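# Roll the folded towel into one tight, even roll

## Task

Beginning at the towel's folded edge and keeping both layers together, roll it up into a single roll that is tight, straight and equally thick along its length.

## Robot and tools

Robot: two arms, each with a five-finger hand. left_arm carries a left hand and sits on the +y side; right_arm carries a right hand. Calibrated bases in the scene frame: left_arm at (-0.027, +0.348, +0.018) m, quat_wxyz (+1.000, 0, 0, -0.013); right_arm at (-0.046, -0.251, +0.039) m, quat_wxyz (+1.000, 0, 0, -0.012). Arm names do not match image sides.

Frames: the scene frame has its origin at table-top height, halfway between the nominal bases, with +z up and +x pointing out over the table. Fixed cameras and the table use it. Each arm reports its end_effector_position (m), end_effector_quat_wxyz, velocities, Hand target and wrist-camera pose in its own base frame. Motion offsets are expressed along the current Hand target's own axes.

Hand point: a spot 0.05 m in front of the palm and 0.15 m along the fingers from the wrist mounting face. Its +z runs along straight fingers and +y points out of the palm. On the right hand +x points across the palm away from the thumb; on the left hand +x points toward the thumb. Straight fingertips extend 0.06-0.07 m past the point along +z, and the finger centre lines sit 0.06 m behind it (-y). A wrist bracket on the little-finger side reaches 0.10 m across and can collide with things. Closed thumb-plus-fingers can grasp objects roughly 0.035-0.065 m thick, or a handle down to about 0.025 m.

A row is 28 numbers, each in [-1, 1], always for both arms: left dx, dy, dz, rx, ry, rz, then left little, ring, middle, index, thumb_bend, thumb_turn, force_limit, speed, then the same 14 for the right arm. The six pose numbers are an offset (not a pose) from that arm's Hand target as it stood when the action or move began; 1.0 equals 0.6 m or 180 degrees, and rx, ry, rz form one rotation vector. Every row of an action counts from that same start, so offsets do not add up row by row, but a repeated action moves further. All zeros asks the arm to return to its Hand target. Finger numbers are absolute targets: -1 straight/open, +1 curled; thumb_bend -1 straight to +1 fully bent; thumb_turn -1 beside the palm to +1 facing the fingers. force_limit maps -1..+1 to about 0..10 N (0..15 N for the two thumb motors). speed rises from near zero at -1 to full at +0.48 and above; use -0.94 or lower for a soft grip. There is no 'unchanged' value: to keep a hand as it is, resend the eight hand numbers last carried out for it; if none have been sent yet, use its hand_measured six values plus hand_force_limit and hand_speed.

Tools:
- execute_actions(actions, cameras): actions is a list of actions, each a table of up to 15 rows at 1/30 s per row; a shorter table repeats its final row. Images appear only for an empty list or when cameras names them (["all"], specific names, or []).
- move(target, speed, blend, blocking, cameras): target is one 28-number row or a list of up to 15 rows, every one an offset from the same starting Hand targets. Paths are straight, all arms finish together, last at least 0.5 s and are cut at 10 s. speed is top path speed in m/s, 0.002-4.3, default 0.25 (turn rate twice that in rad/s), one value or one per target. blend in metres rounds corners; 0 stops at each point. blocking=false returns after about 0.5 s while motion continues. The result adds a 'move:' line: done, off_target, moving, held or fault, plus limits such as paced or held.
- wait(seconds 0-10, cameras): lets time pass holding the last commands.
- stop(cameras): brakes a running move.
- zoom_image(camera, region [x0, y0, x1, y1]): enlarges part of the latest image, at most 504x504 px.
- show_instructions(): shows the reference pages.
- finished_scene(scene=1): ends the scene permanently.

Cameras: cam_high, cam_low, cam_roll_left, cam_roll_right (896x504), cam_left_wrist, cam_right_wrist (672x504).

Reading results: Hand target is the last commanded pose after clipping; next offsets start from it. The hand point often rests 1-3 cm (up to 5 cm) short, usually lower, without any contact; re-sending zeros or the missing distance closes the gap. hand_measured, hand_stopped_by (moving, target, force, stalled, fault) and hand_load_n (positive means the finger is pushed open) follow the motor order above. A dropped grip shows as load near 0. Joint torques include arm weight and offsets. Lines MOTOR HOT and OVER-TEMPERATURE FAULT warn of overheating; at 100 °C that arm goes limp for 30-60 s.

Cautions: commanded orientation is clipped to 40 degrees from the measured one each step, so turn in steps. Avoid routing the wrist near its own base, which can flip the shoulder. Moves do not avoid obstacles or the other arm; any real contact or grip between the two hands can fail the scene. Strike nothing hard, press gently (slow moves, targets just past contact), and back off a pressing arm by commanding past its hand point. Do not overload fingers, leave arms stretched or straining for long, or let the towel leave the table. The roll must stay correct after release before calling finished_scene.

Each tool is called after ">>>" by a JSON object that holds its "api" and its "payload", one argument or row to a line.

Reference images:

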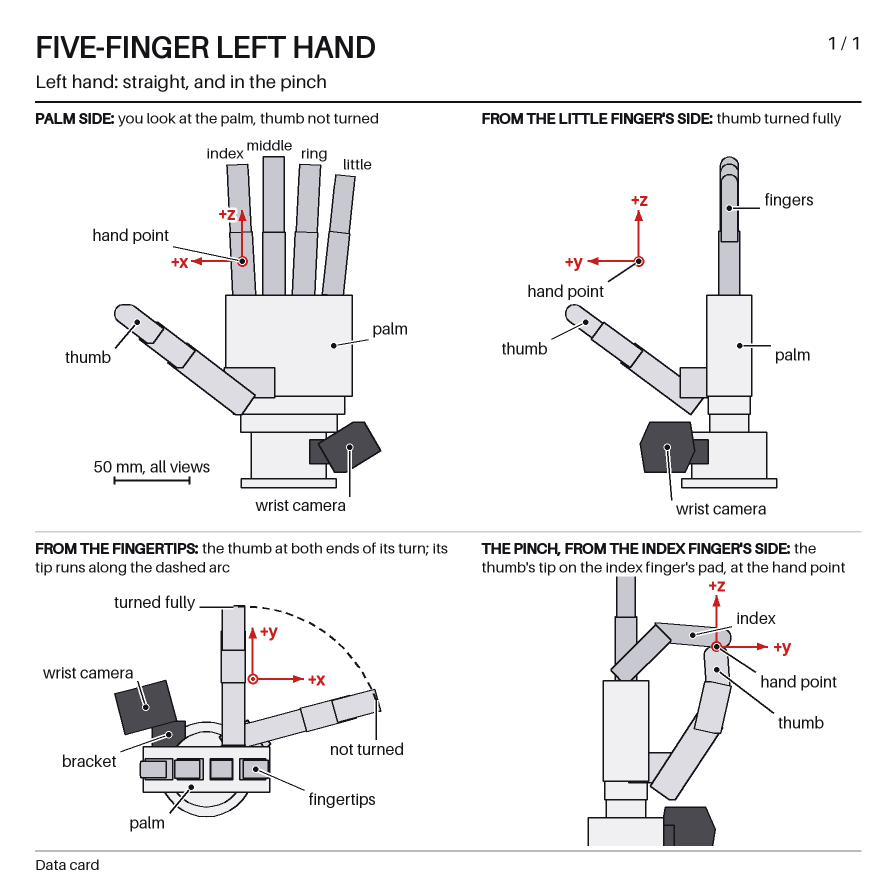

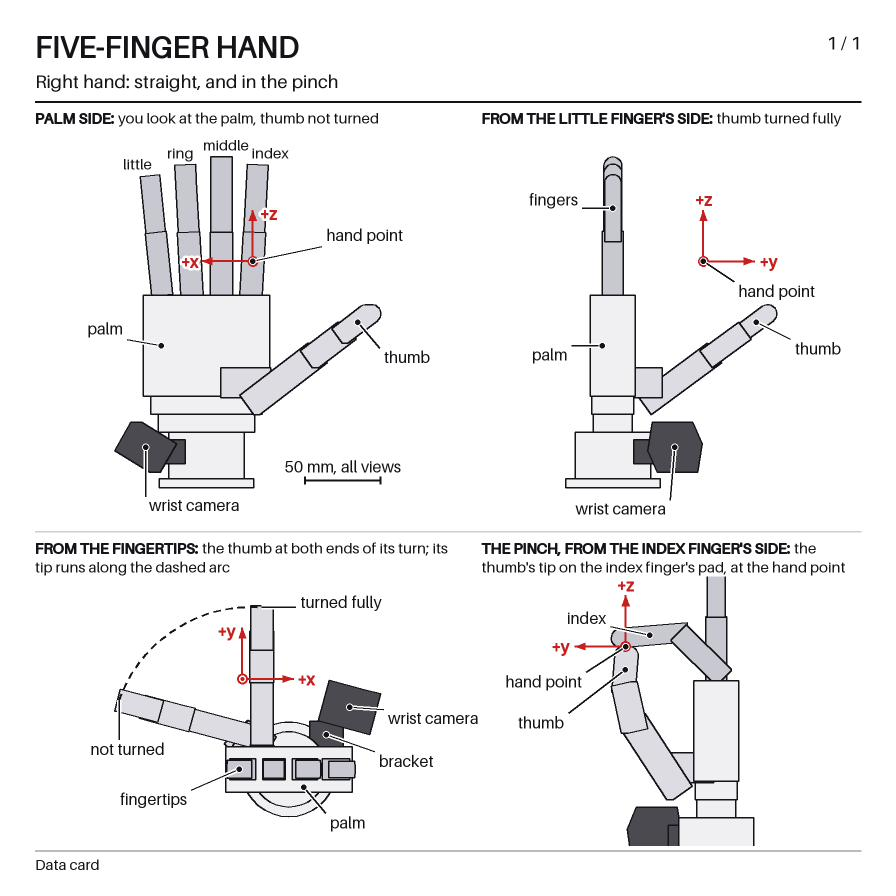

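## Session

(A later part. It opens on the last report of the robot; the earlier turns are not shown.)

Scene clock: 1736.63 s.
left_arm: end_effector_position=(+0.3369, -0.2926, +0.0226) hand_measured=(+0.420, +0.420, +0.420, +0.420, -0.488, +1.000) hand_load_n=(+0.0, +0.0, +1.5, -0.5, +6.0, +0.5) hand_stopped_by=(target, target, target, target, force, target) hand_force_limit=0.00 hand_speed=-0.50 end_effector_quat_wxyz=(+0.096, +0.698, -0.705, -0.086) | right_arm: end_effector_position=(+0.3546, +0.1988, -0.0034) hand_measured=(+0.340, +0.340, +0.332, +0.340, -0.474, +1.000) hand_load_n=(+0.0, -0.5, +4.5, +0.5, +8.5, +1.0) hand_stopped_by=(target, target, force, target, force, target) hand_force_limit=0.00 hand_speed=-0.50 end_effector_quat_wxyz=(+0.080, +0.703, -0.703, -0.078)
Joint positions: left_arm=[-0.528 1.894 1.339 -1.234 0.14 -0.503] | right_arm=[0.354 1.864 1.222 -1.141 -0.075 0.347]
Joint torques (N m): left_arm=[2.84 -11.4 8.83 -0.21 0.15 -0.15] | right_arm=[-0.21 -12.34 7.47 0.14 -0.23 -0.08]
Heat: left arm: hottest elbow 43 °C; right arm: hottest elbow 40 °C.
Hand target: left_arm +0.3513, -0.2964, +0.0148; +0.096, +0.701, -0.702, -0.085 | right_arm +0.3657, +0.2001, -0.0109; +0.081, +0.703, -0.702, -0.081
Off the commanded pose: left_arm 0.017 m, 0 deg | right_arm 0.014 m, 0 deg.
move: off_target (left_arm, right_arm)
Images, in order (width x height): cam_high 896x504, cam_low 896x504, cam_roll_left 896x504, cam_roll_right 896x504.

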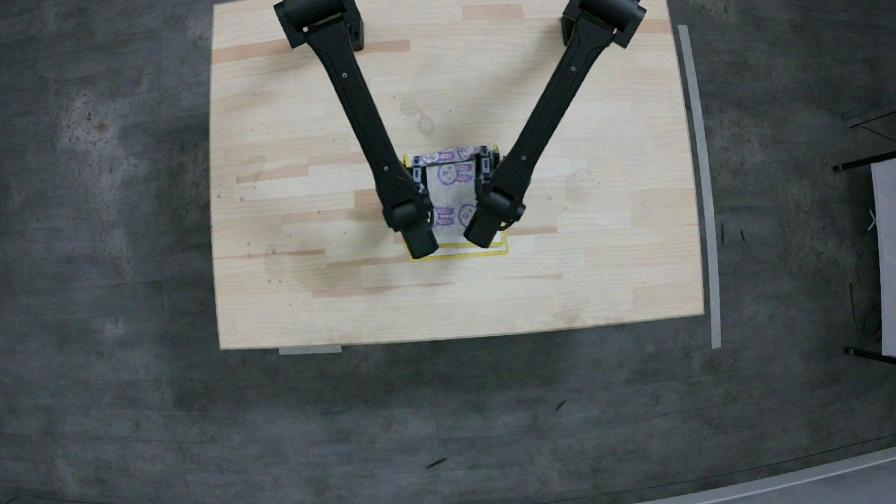

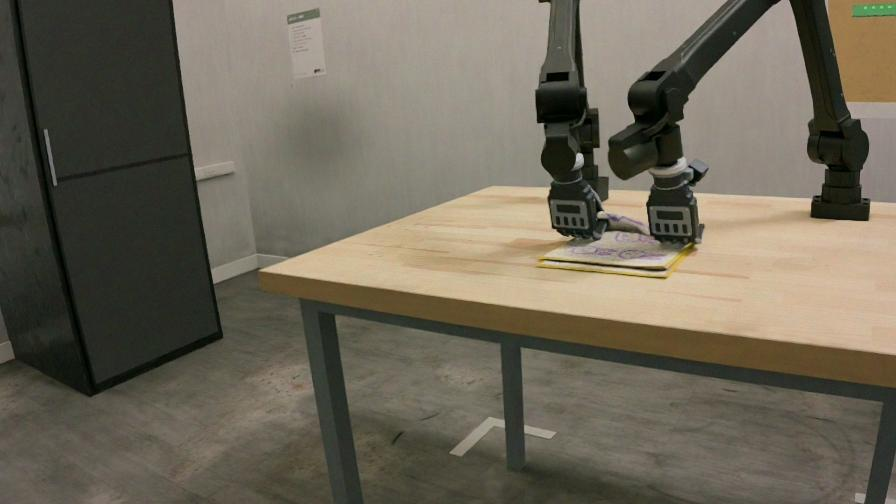

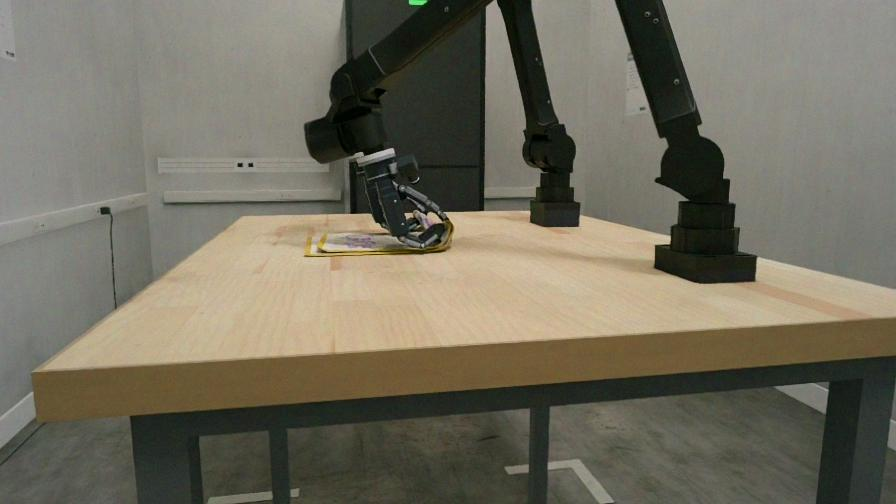

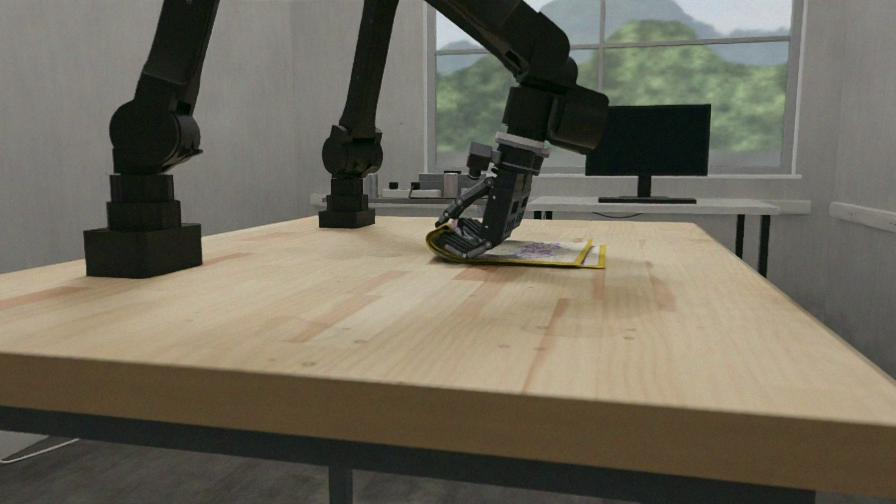

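>>> {"api": "move", "payload": {
  "target": [
    [0,0,0,0,0,0,0.42,0.42,0.42,0.42,-1,1,0,0.3,0,0,0,0,0,0,0.34,0.34,0.34,0.34,-0.46,1,0,-0.5],
    [0,0.0069,-0.0258,0,0,0,0.42,0.42,0.42,0.42,-1,1,0,0.3,0,0,0,0,0,0,0.34,0.34,0.34,0.34,-0.46,1,0,-0.5],
    [-0.18,0.0069,-0.0258,0,0,0,0.42,0.42,0.42,0.42,-1,1,0,0.3,0,0,0,0,0,0,0.34,0.34,0.34,0.34,-0.46,1,0,-0.5]
  ],
  "speed": 0.1,
  "cameras": ["cam_high","cam_low","cam_roll_left","cam_roll_right"]
}}

>>> {"api": "zoom_image", "payload": {
  "camera": "cam_high",
  "region": [380, 110, 540, 270]
}}

>>> {"api": "zoom_image", "payload": {
  "camera": "cam_roll_left",
  "region": [280, 140, 560, 280]
}}

Scene clock: 1745.60 s.
left_arm: end_effector_position=(+0.3486, -0.1903, +0.0244) hand_measured=(+0.420, +0.420, +0.420, +0.420, -1.000, +1.000) hand_load_n=(+0.0, +0.0, +0.0, +0.0, +0.0, +0.0) hand_stopped_by=(target, target, target, target, target, target) hand_force_limit=0.00 hand_speed=0.30 end_effector_quat_wxyz=(+0.101, +0.701, -0.699, -0.096) | right_arm: end_effector_position=(+0.3546, +0.1987, -0.0035) hand_measured=(+0.340, +0.340, +0.332, +0.340, -0.474, +1.000) hand_load_n=(+0.0, +0.0, +4.5, +0.0, +8.5, +1.0) hand_stopped_by=(target, target, force, target, force, target) hand_force_limit=0.00 hand_speed=-0.50 end_effector_quat_wxyz=(+0.080, +0.703, -0.703, -0.079)
Joint positions: left_arm=[-0.33 1.84 1.252 -1.246 0.097 -0.32] | right_arm=[0.354 1.864 1.222 -1.141 -0.076 0.346]
Joint torques (N m): left_arm=[2.61 -14.68 5.44 0.06 0.03 -0.12] | right_arm=[-0.26 -12.22 7.42 0.13 -0.21 -0.06]
Heat: left arm: hottest elbow 43 °C; right arm: hottest elbow 41 °C.
Hand target: left_arm +0.3513, -0.1881, +0.0292; +0.096, +0.701, -0.702, -0.085 | right_arm +0.3657, +0.2000, -0.0111; +0.081, +0.703, -0.702, -0.081
Off the commanded pose: left_arm 0.006 m, 1 deg | right_arm 0.013 m, 0 deg.
move: off_target (right_arm)
Images, in order (width x height): cam_high 896x504, cam_low 896x504, cam_roll_left 896x504, cam_roll_right 896x504.

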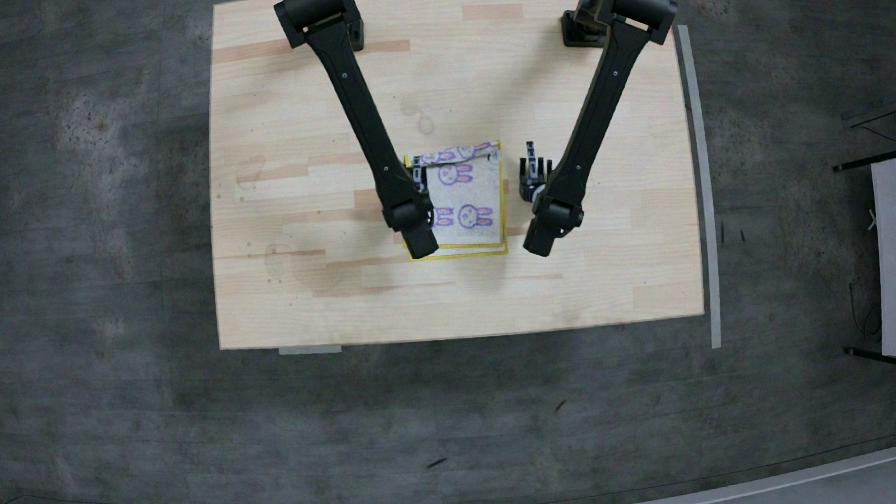

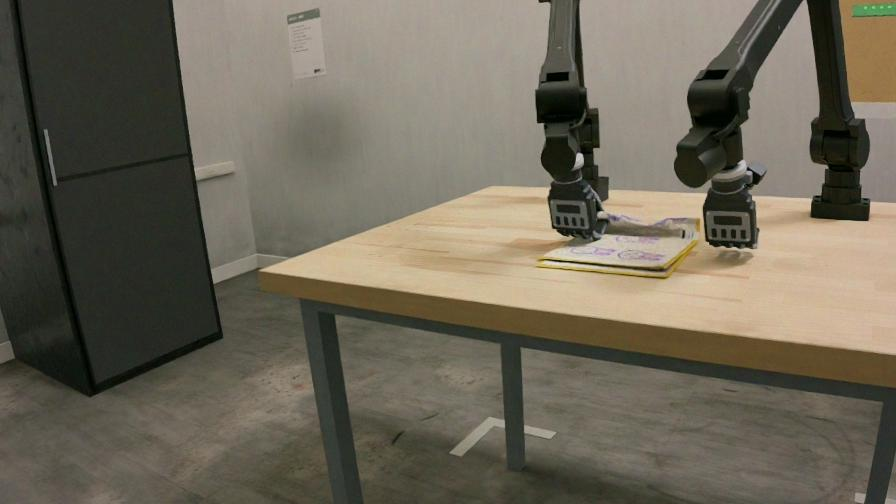

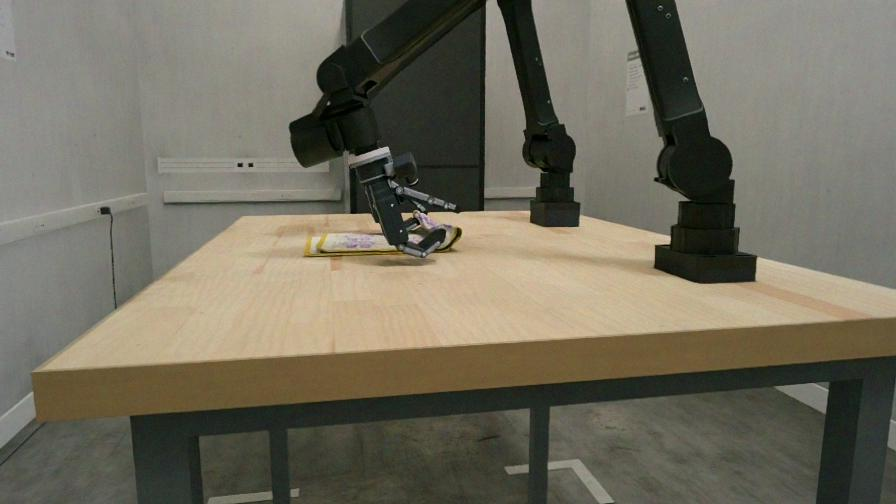

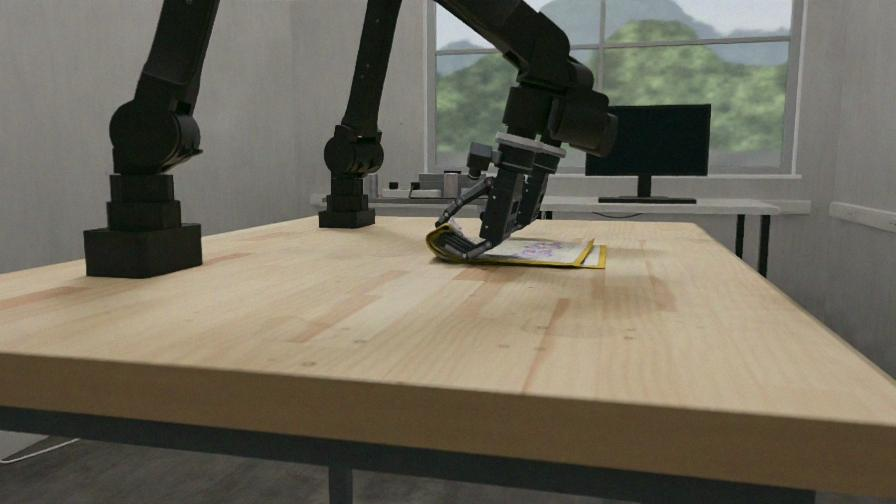

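Scaled by 3.150 from the camera's 896x504 image, which has a finer 1280x720 frame.

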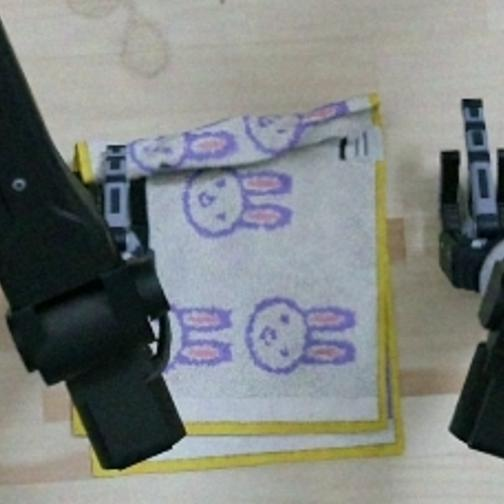

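Scaled by 1.800 from the camera's 896x504 image, which has a finer 1280x720 frame.

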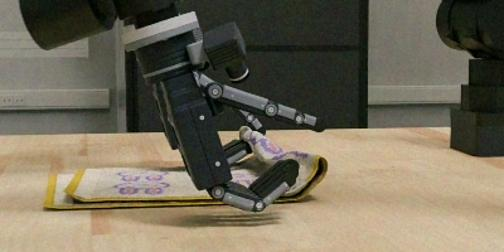

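>>> {"api": "move", "payload": {
  "target": [
    [0.18,0,0,0,0,0,0.42,0.42,0.42,0.42,-1,1,0,0.3,0,0,0,0,0,0,0.34,0.34,0.34,0.34,-0.46,1,0,-0.5],
    [0.18,0,0.01,0,0,0,0.42,0.42,0.42,0.42,-0.3,1,0,-0.4,0,0,0,0,0,0,0.34,0.34,0.34,0.34,-0.46,1,0,-0.5]
  ],
  "speed": 0.08,
  "cameras": ["cam_high","cam_low","cam_roll_left","cam_roll_right"]
}}

>>> {"api": "zoom_image", "payload": {
  "camera": "cam_high",
  "region": [380, 110, 540, 270]
}}

>>> {"api": "zoom_image", "payload": {
  "camera": "cam_roll_left",
  "region": [280, 140, 560, 280]
}}

Scene clock: 1753.90 s.
left_arm: end_effector_position=(+0.3395, -0.2855, +0.0259) hand_measured=(+0.420, +0.420, +0.420, +0.420, -0.412, +1.000) hand_load_n=(+0.0, +0.0, +1.0, +0.0, +13.5, +1.0) hand_stopped_by=(target, target, target, target, force, target) hand_force_limit=0.00 hand_speed=-0.40 end_effector_quat_wxyz=(+0.098, +0.700, -0.701, -0.093) | right_arm: end_effector_position=(+0.3546, +0.1987, -0.0035) hand_measured=(+0.340, +0.340, +0.332, +0.340, -0.474, +1.000) hand_load_n=(+0.0, +0.0, +4.0, +0.0, +8.5, +1.0) hand_stopped_by=(target, target, force, target, force, target) hand_force_limit=0.00 hand_speed=-0.50 end_effector_quat_wxyz=(+0.080, +0.703, -0.703, -0.079)
Joint positions: left_arm=[-0.512 1.896 1.347 -1.256 0.138 -0.495] | right_arm=[0.354 1.864 1.222 -1.141 -0.076 0.346]
Joint torques (N m): left_arm=[1.61 -12.69 8.62 -0.2 0.26 -0.24] | right_arm=[-0.26 -12.45 7.6 0.14 -0.22 -0.08]
Heat: left arm: hottest elbow 43 °C; right arm: hottest elbow 41 °C.
Hand target: left_arm +0.3496, -0.2962, +0.0250; +0.096, +0.700, -0.702, -0.085 | right_arm +0.3657, +0.2000, -0.0111; +0.081, +0.703, -0.702, -0.081
Off the commanded pose: left_arm 0.015 m, 1 deg | right_arm 0.014 m, 0 deg.
move: off_target (left_arm, right_arm); target 2's new numbers were sent with left_arm's hand 0.015 m and 1 deg from that target
Images, in order (width x height): cam_high 896x504, cam_low 896x504, cam_roll_left 896x504, cam_roll_right 896x504.

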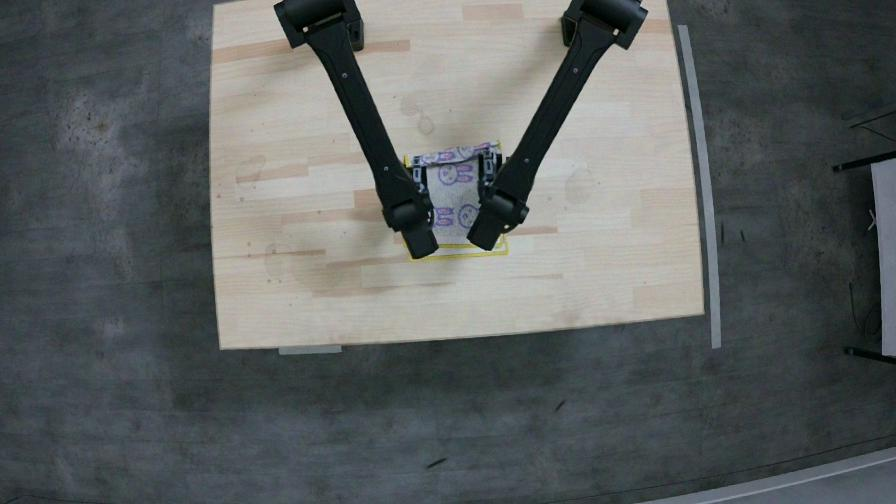

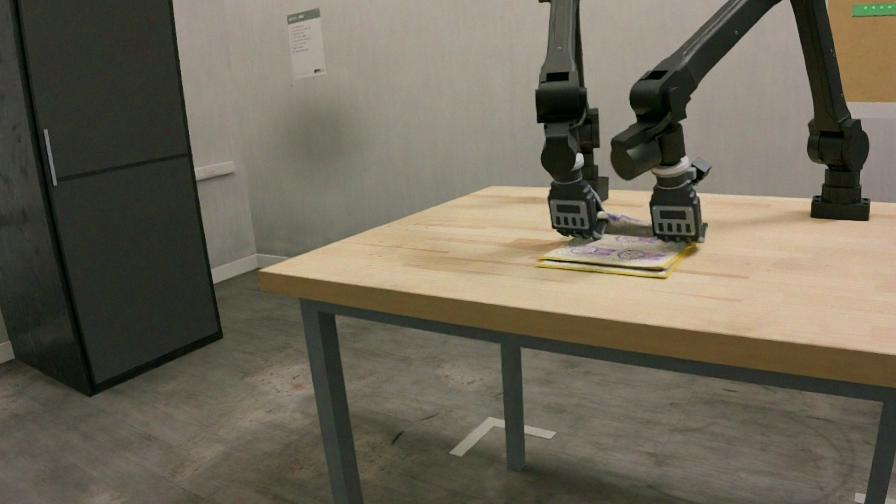

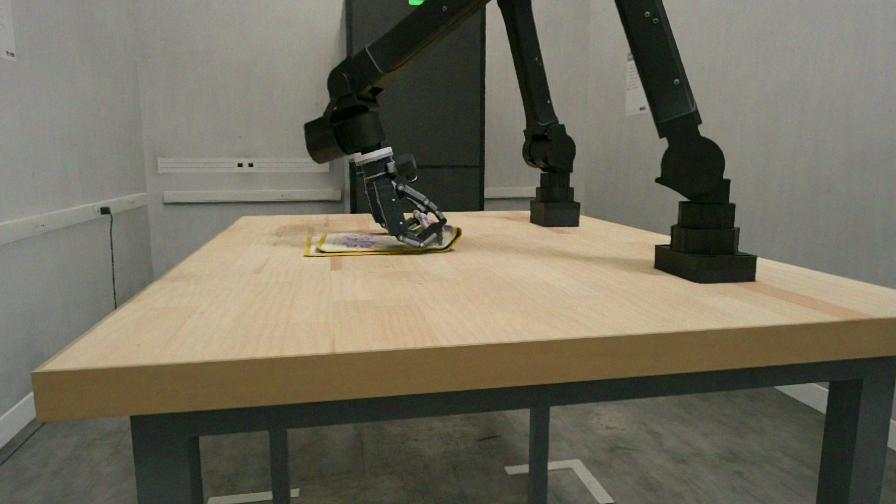

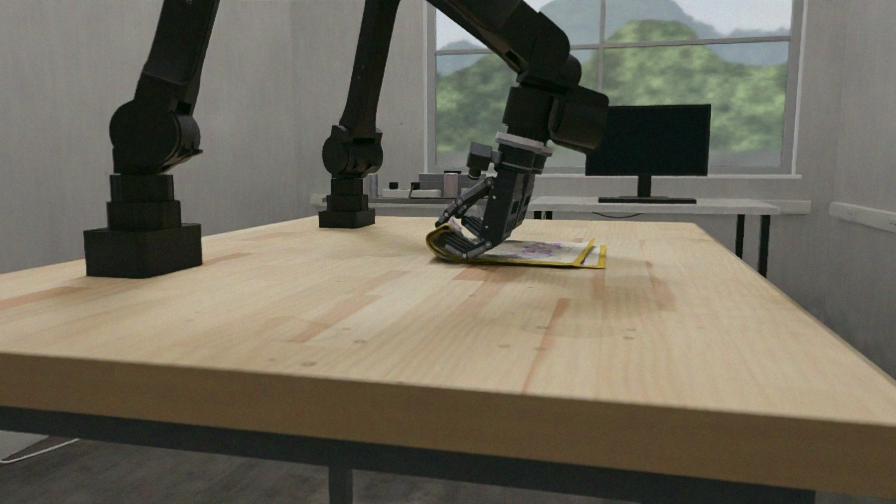

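Scaled by 3.150 from the camera's 896x504 image, which has a finer 1280x720 frame.

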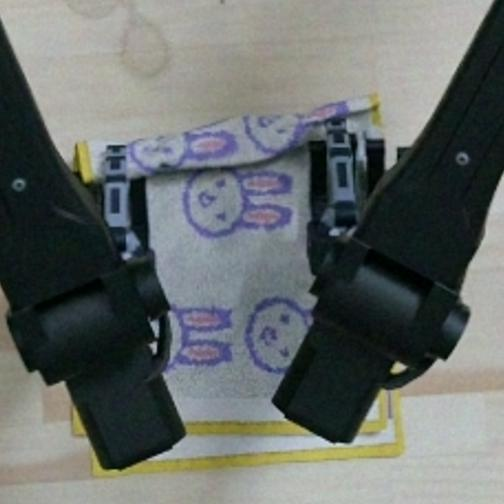

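Scaled by 1.800 from the camera's 896x504 image, which has a finer 1280x720 frame.

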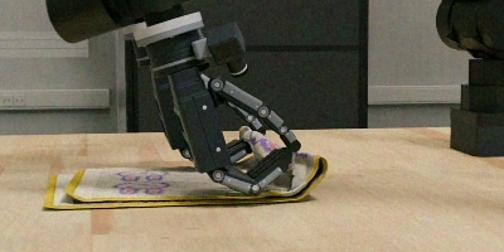

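>>> {"api": "move", "payload": {
  "target": [0,0,0,0,0,0,0.42,0.42,0.42,0.42,-0.43,1,0,-0.4,0,0,0,0,0,0,0.34,0.34,0.34,0.34,-0.46,1,0,-0.5],
  "speed": 0.08,
  "cameras": ["cam_left_wrist","cam_right_wrist"]
}}

Scene clock: 1755.40 s.
left_arm: end_effector_position=(+0.3395, -0.2855, +0.0259) hand_measured=(+0.420, +0.420, +0.420, +0.420, -0.432, +1.000) hand_load_n=(+0.0, +0.0, +0.5, +0.0, +4.5, +0.5) hand_stopped_by=(target, target, target, target, target, target) hand_force_limit=0.00 hand_speed=-0.40 end_effector_quat_wxyz=(+0.098, +0.700, -0.701, -0.093) | right_arm: end_effector_position=(+0.3546, +0.1987, -0.0035) hand_measured=(+0.340, +0.340, +0.332, +0.340, -0.474, +1.000) hand_load_n=(+0.0, +0.0, +5.0, +0.0, +8.5, +1.0) hand_stopped_by=(target, target, force, target, force, target) hand_force_limit=0.00 hand_speed=-0.50 end_effector_quat_wxyz=(+0.080, +0.703, -0.703, -0.079)
Joint positions: left_arm=[-0.512 1.896 1.347 -1.256 0.138 -0.495] | right_arm=[0.354 1.864 1.222 -1.141 -0.076 0.346]
Joint torques (N m): left_arm=[1.61 -12.63 8.61 -0.17 0.25 -0.23] | right_arm=[-0.03 -12.63 7.62 0.08 -0.25 -0.08]
Heat: left arm: hottest elbow 43 °C; right arm: hottest elbow 41 °C.
Hand target: left_arm +0.3496, -0.2962, +0.0250; +0.096, +0.700, -0.702, -0.085 | right_arm +0.3657, +0.2000, -0.0111; +0.081, +0.703, -0.702, -0.081
Off the commanded pose: left_arm 0.015 m, 1 deg | right_arm 0.014 m, 0 deg.
move: off_target (left_arm, right_arm)
Images, in order (width x height): cam_left_wrist 672x504, cam_right_wrist 672x504.

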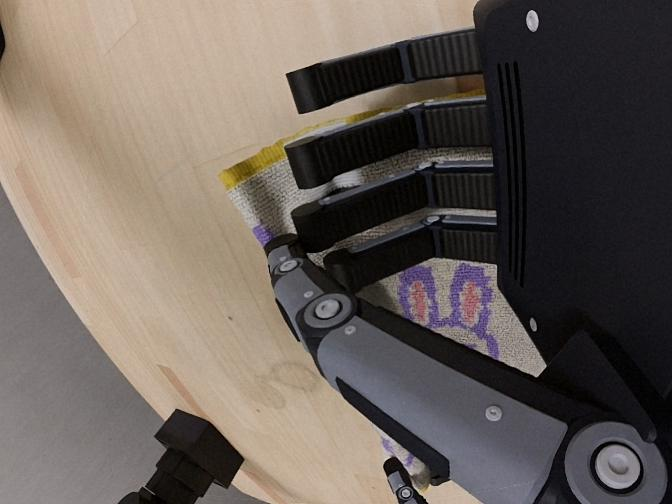

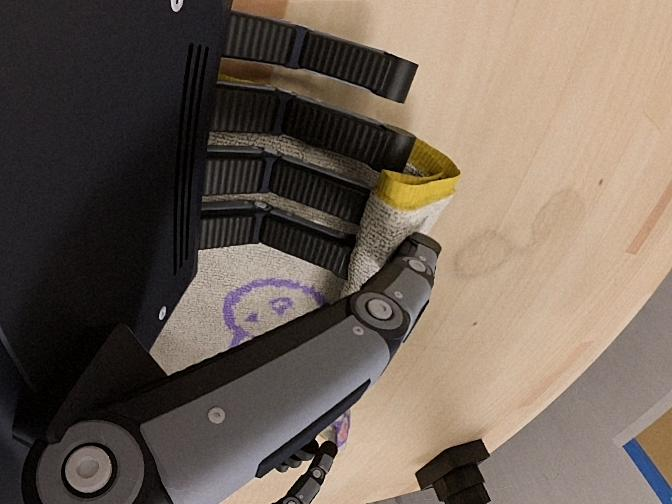

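>>> {"api": "move", "payload": {
  "target": [
    [0,0.0055,-0.0848,0,0,0,0.42,0.42,0.42,0.42,-1,1,0,0.4,0,0,0,0,0,0,0.34,0.34,0.34,0.34,-0.46,1,0,-0.5],
    [-0.11,0.129,-0.095,0.4611,0,0,0.42,0.42,0.42,0.42,-1,1,0,0.4,0,0,0,0,0,0,0.34,0.34,0.34,0.34,-0.46,1,0,-0.5]
  ],
  "speed": 0.2,
  "cameras": ["cam_high"]
}}

>>> {"api": "zoom_image", "payload": {
  "camera": "cam_high",
  "region": [380, 110, 540, 270]
}}

Scene clock: 1764.27 s.
left_arm: end_effector_position=(+0.2911, -0.2257, +0.0949) hand_measured=(+0.420, +0.420, +0.420, +0.420, -1.000, +1.000) hand_load_n=(+0.0, +0.0, +0.0, +0.0, +0.0, +0.0) hand_stopped_by=(target, target, target, target, target, target) hand_force_limit=0.00 hand_speed=0.40 end_effector_quat_wxyz=(-0.393, +0.593, -0.583, +0.392) | right_arm: end_effector_position=(+0.3546, +0.1987, -0.0035) hand_measured=(+0.340, +0.340, +0.332, +0.340, -0.474, +1.000) hand_load_n=(+0.0, -0.5, +4.5, +0.0, +8.5, +1.5) hand_stopped_by=(target, target, force, target, force, target) hand_force_limit=0.00 hand_speed=-0.50 end_effector_quat_wxyz=(+0.080, +0.703, -0.703, -0.079)
Joint positions: left_arm=[-0.968 0.958 0.375 -0.058 -0.872 -0.525] | right_arm=[0.354 1.864 1.222 -1.141 -0.076 0.346]
Joint torques (N m): left_arm=[1.26 -4.13 7.1 2.1 -0.64 -0.07] | right_arm=[-0.09 -12.4 7.62 0.17 -0.21 -0.08]
Heat: left arm: hottest elbow 43 °C; right arm: hottest elbow 41 °C.
Hand target: left_arm +0.2895, -0.2291, +0.0989; -0.392, +0.589, -0.582, +0.401 | right_arm +0.3657, +0.2000, -0.0111; +0.081, +0.703, -0.702, -0.081
Off the commanded pose: left_arm 0.005 m, 1 deg | right_arm 0.014 m, 0 deg.
move: off_target (right_arm)
Images, in order (width x height): cam_high 896x504.

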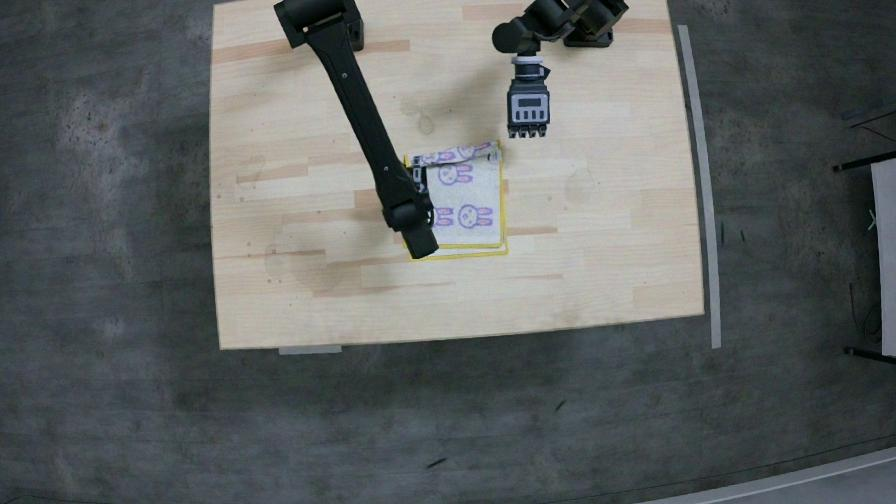

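Scaled by 3.150 from the camera's 896x504 image, which has a finer 1280x720 frame.

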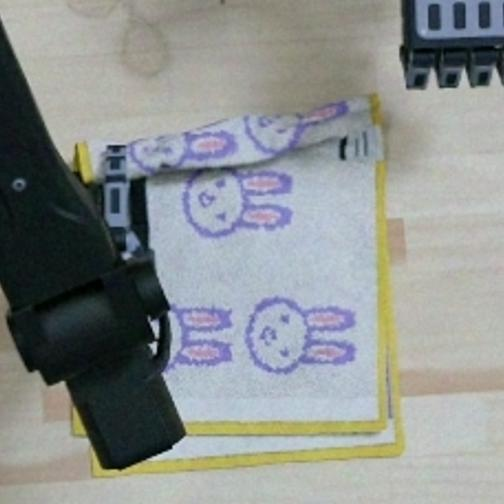

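>>> {"api": "move", "payload": {
  "target": [
    [0,0,0,0,0,0,-0.15,-0.15,-0.15,-0.15,-0.6,1,0,0.4,0,0.0495,-0.0367,0.2222,0,0,0.34,0.34,0.34,0.34,-0.46,1,0,-0.5],
    [0,0,0,0,0,0,-0.15,-0.15,-0.15,-0.15,-0.6,1,0,0.4,0,0.0807,-0.0112,0.4167,0,0,0.34,0.34,0.34,0.34,-0.46,1,0,-0.5],
    [0,0,0,0,0,0,-0.15,-0.15,-0.15,-0.15,-0.6,1,0,0.4,0,0.0742,0.013,0.4167,0,0,0.34,0.34,0.34,0.34,-0.46,1,0,-0.5]
  ],
  "speed": 0.15,
  "blend": [0.01,0.01,0],
  "cameras": ["cam_high","cam_roll_right"]
}}

>>> {"api": "zoom_image", "payload": {
  "camera": "cam_high",
  "region": [380, 110, 540, 270]
}}

Scene clock: 1773.30 s.
left_arm: end_effector_position=(+0.2911, -0.2257, +0.0949) hand_measured=(-0.150, -0.150, -0.150, -0.150, -0.600, +1.000) hand_load_n=(+0.0, +0.0, +0.0, +0.0, +0.0, +0.0) hand_stopped_by=(target, target, target, target, target, target) hand_force_limit=0.00 hand_speed=0.40 end_effector_quat_wxyz=(-0.393, +0.593, -0.583, +0.392) | right_arm: end_effector_position=(+0.3261, +0.2012, -0.0018) hand_measured=(+0.340, +0.340, +0.332, +0.340, -0.474, +1.000) hand_load_n=(+0.0, +0.0, +4.5, +0.0, +8.0, +1.0) hand_stopped_by=(target, target, force, target, force, target) hand_force_limit=0.00 hand_speed=-0.50 end_effector_quat_wxyz=(-0.368, +0.597, -0.614, +0.362)
Joint positions: left_arm=[-0.968 0.958 0.375 -0.057 -0.872 -0.524] | right_arm=[0.752 1.324 0.285 0.41 0.653 0.438]
Joint torques (N m): left_arm=[1.2 -4.07 7.06 2.11 -0.63 -0.08] | right_arm=[1.2 -4.48 3.89 2.39 0.29 -0.16]
Heat: left arm: hottest elbow 42 °C; right arm: hottest elbow 41 °C.
Hand target: left_arm +0.2894, -0.2291, +0.0989; -0.392, +0.588, -0.582, +0.401 | right_arm +0.3206, +0.2001, -0.0085; -0.364, +0.607, -0.607, +0.363
Off the commanded pose: left_arm 0.005 m, 1 deg | right_arm 0.009 m, 1 deg.
move: done; blend cut to 0 m at target 1, 0.0075 m at target 2
Images, in order (width x height): cam_high 896x504, cam_roll_right 896x504.

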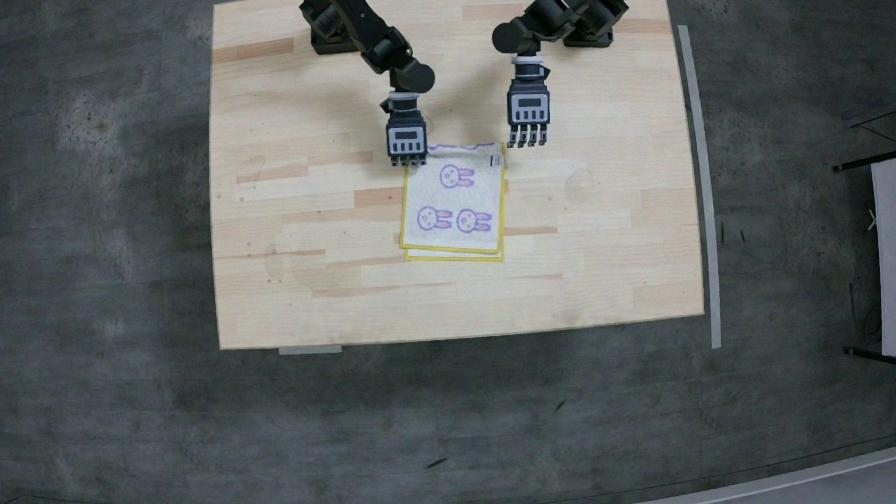

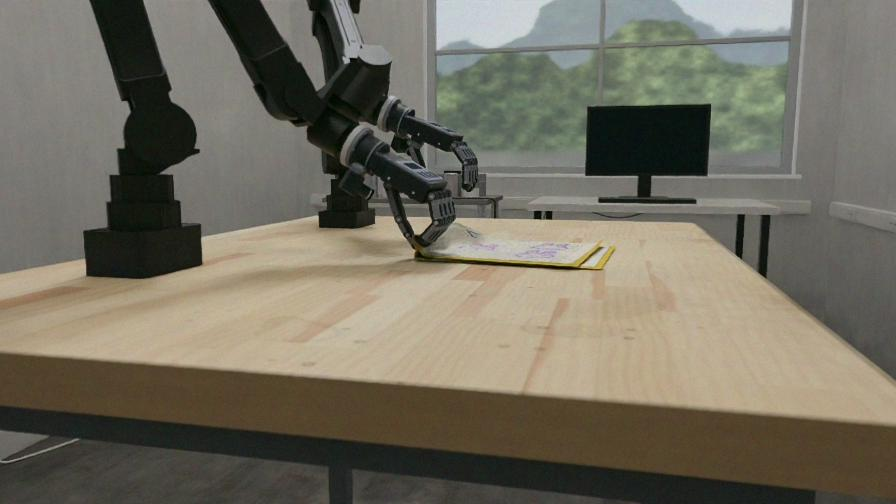

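Scaled by 3.150 from the camera's 896x504 image, which has a finer 1280x720 frame.

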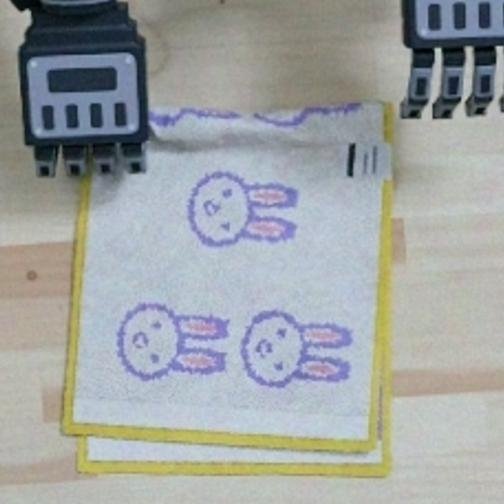

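>>> {"api": "move", "payload": {
  "target": [
    [0.1232,0.0795,0.0207,0,0,0,-0.15,-0.15,-0.15,-0.15,-0.6,1,0,0.4,0,0,0,0,0,0,0.34,0.34,0.34,0.34,-0.46,1,0,-0.5],
    [0.1232,0.1408,0.0455,0,0,0,-0.15,-0.15,-0.15,-0.15,-0.6,1,0,0.4,0,0,0,0,0,0,0.34,0.34,0.34,0.34,-0.46,1,0,-0.5]
  ],
  "speed": 0.15,
  "cameras": ["cam_high","cam_roll_left"]
}}

>>> {"api": "zoom_image", "payload": {
  "camera": "cam_roll_left",
  "region": [280, 140, 560, 280]
}}

>>> {"api": "zoom_image", "payload": {
  "camera": "cam_high",
  "region": [380, 110, 540, 270]
}}

Scene clock: 1779.03 s.
left_arm: end_effector_position=(+0.2837, -0.2974, +0.0162) hand_measured=(-0.150, -0.150, -0.150, -0.150, -0.600, +1.000) hand_load_n=(-0.5, +0.0, +0.5, -0.5, -1.0, -1.5) hand_stopped_by=(target, target, target, target, target, target) hand_force_limit=0.00 hand_speed=0.40 end_effector_quat_wxyz=(-0.396, +0.591, -0.578, +0.400) | right_arm: end_effector_position=(+0.3262, +0.2014, -0.0016) hand_measured=(+0.340, +0.340, +0.332, +0.340, -0.474, +1.000) hand_load_n=(+0.0, +0.0, +4.5, +0.0, +8.0, +1.0) hand_stopped_by=(target, target, force, target, force, target) hand_force_limit=0.00 hand_speed=-0.50 end_effector_quat_wxyz=(-0.369, +0.598, -0.613, +0.362)
Joint positions: left_arm=[-1.132 1.425 0.424 0.248 -1.007 -0.685] | right_arm=[0.753 1.324 0.285 0.412 0.653 0.436]
Joint torques (N m): left_arm=[1.79 -4.95 5.63 1.84 -0.23 -0.14] | right_arm=[1.14 -4.89 3.9 2.45 0.29 -0.14]
Heat: left arm: hottest elbow 42 °C; right arm: hottest elbow 40 °C.
Hand target: left_arm +0.2834, -0.3045, +0.0115; -0.392, +0.588, -0.582, +0.401 | right_arm +0.3207, +0.2001, -0.0083; -0.364, +0.607, -0.607, +0.363
Off the commanded pose: left_arm 0.008 m, 1 deg | right_arm 0.009 m, 1 deg.
move: done
Images, in order (width x height): cam_high 896x504, cam_roll_left 896x504.

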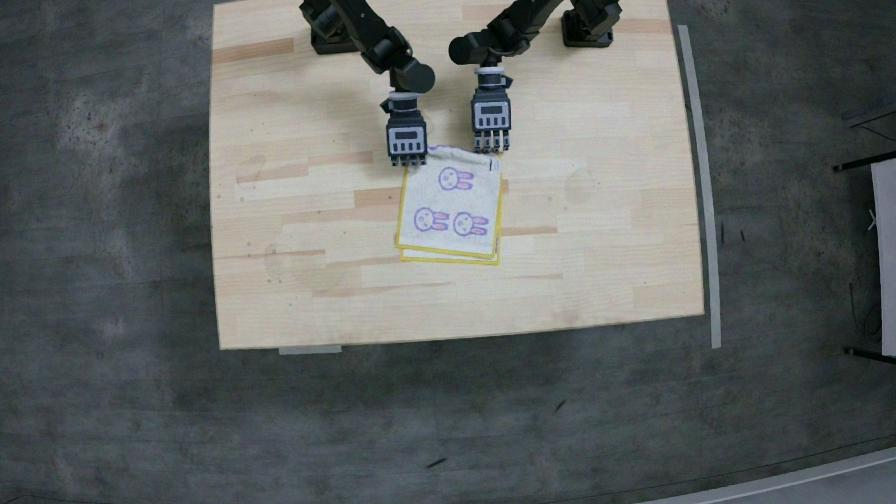

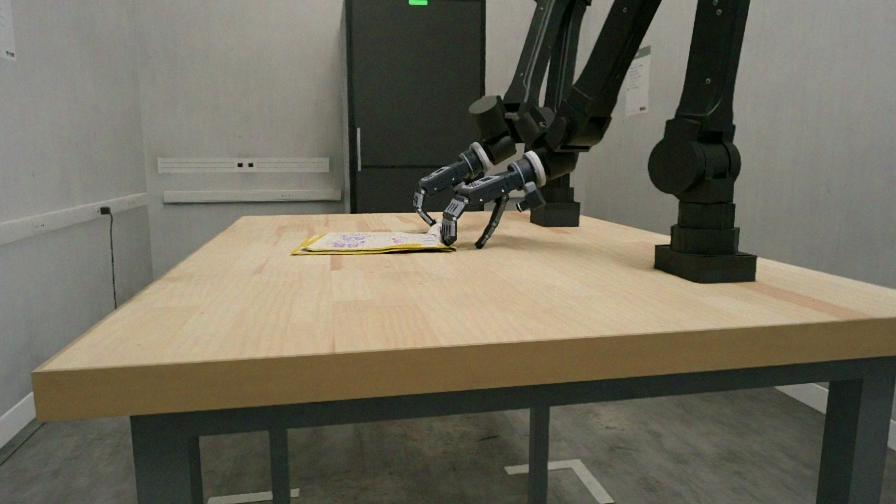

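Scaled by 1.800 from the camera's 896x504 image, which has a finer 1280x720 frame.

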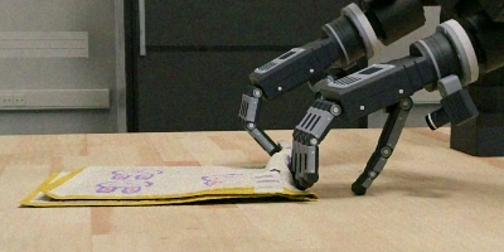

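Scaled by 3.150 from the camera's 896x504 image, which has a finer 1280x720 frame.

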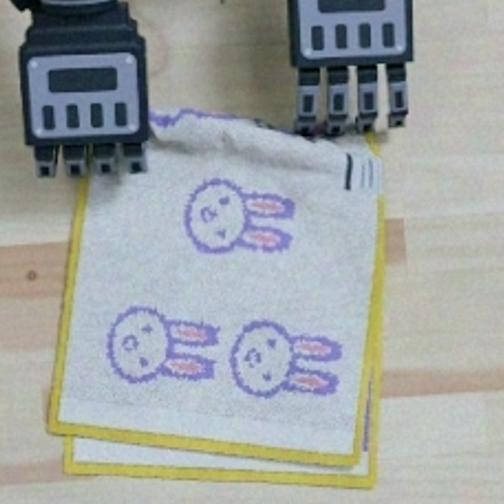

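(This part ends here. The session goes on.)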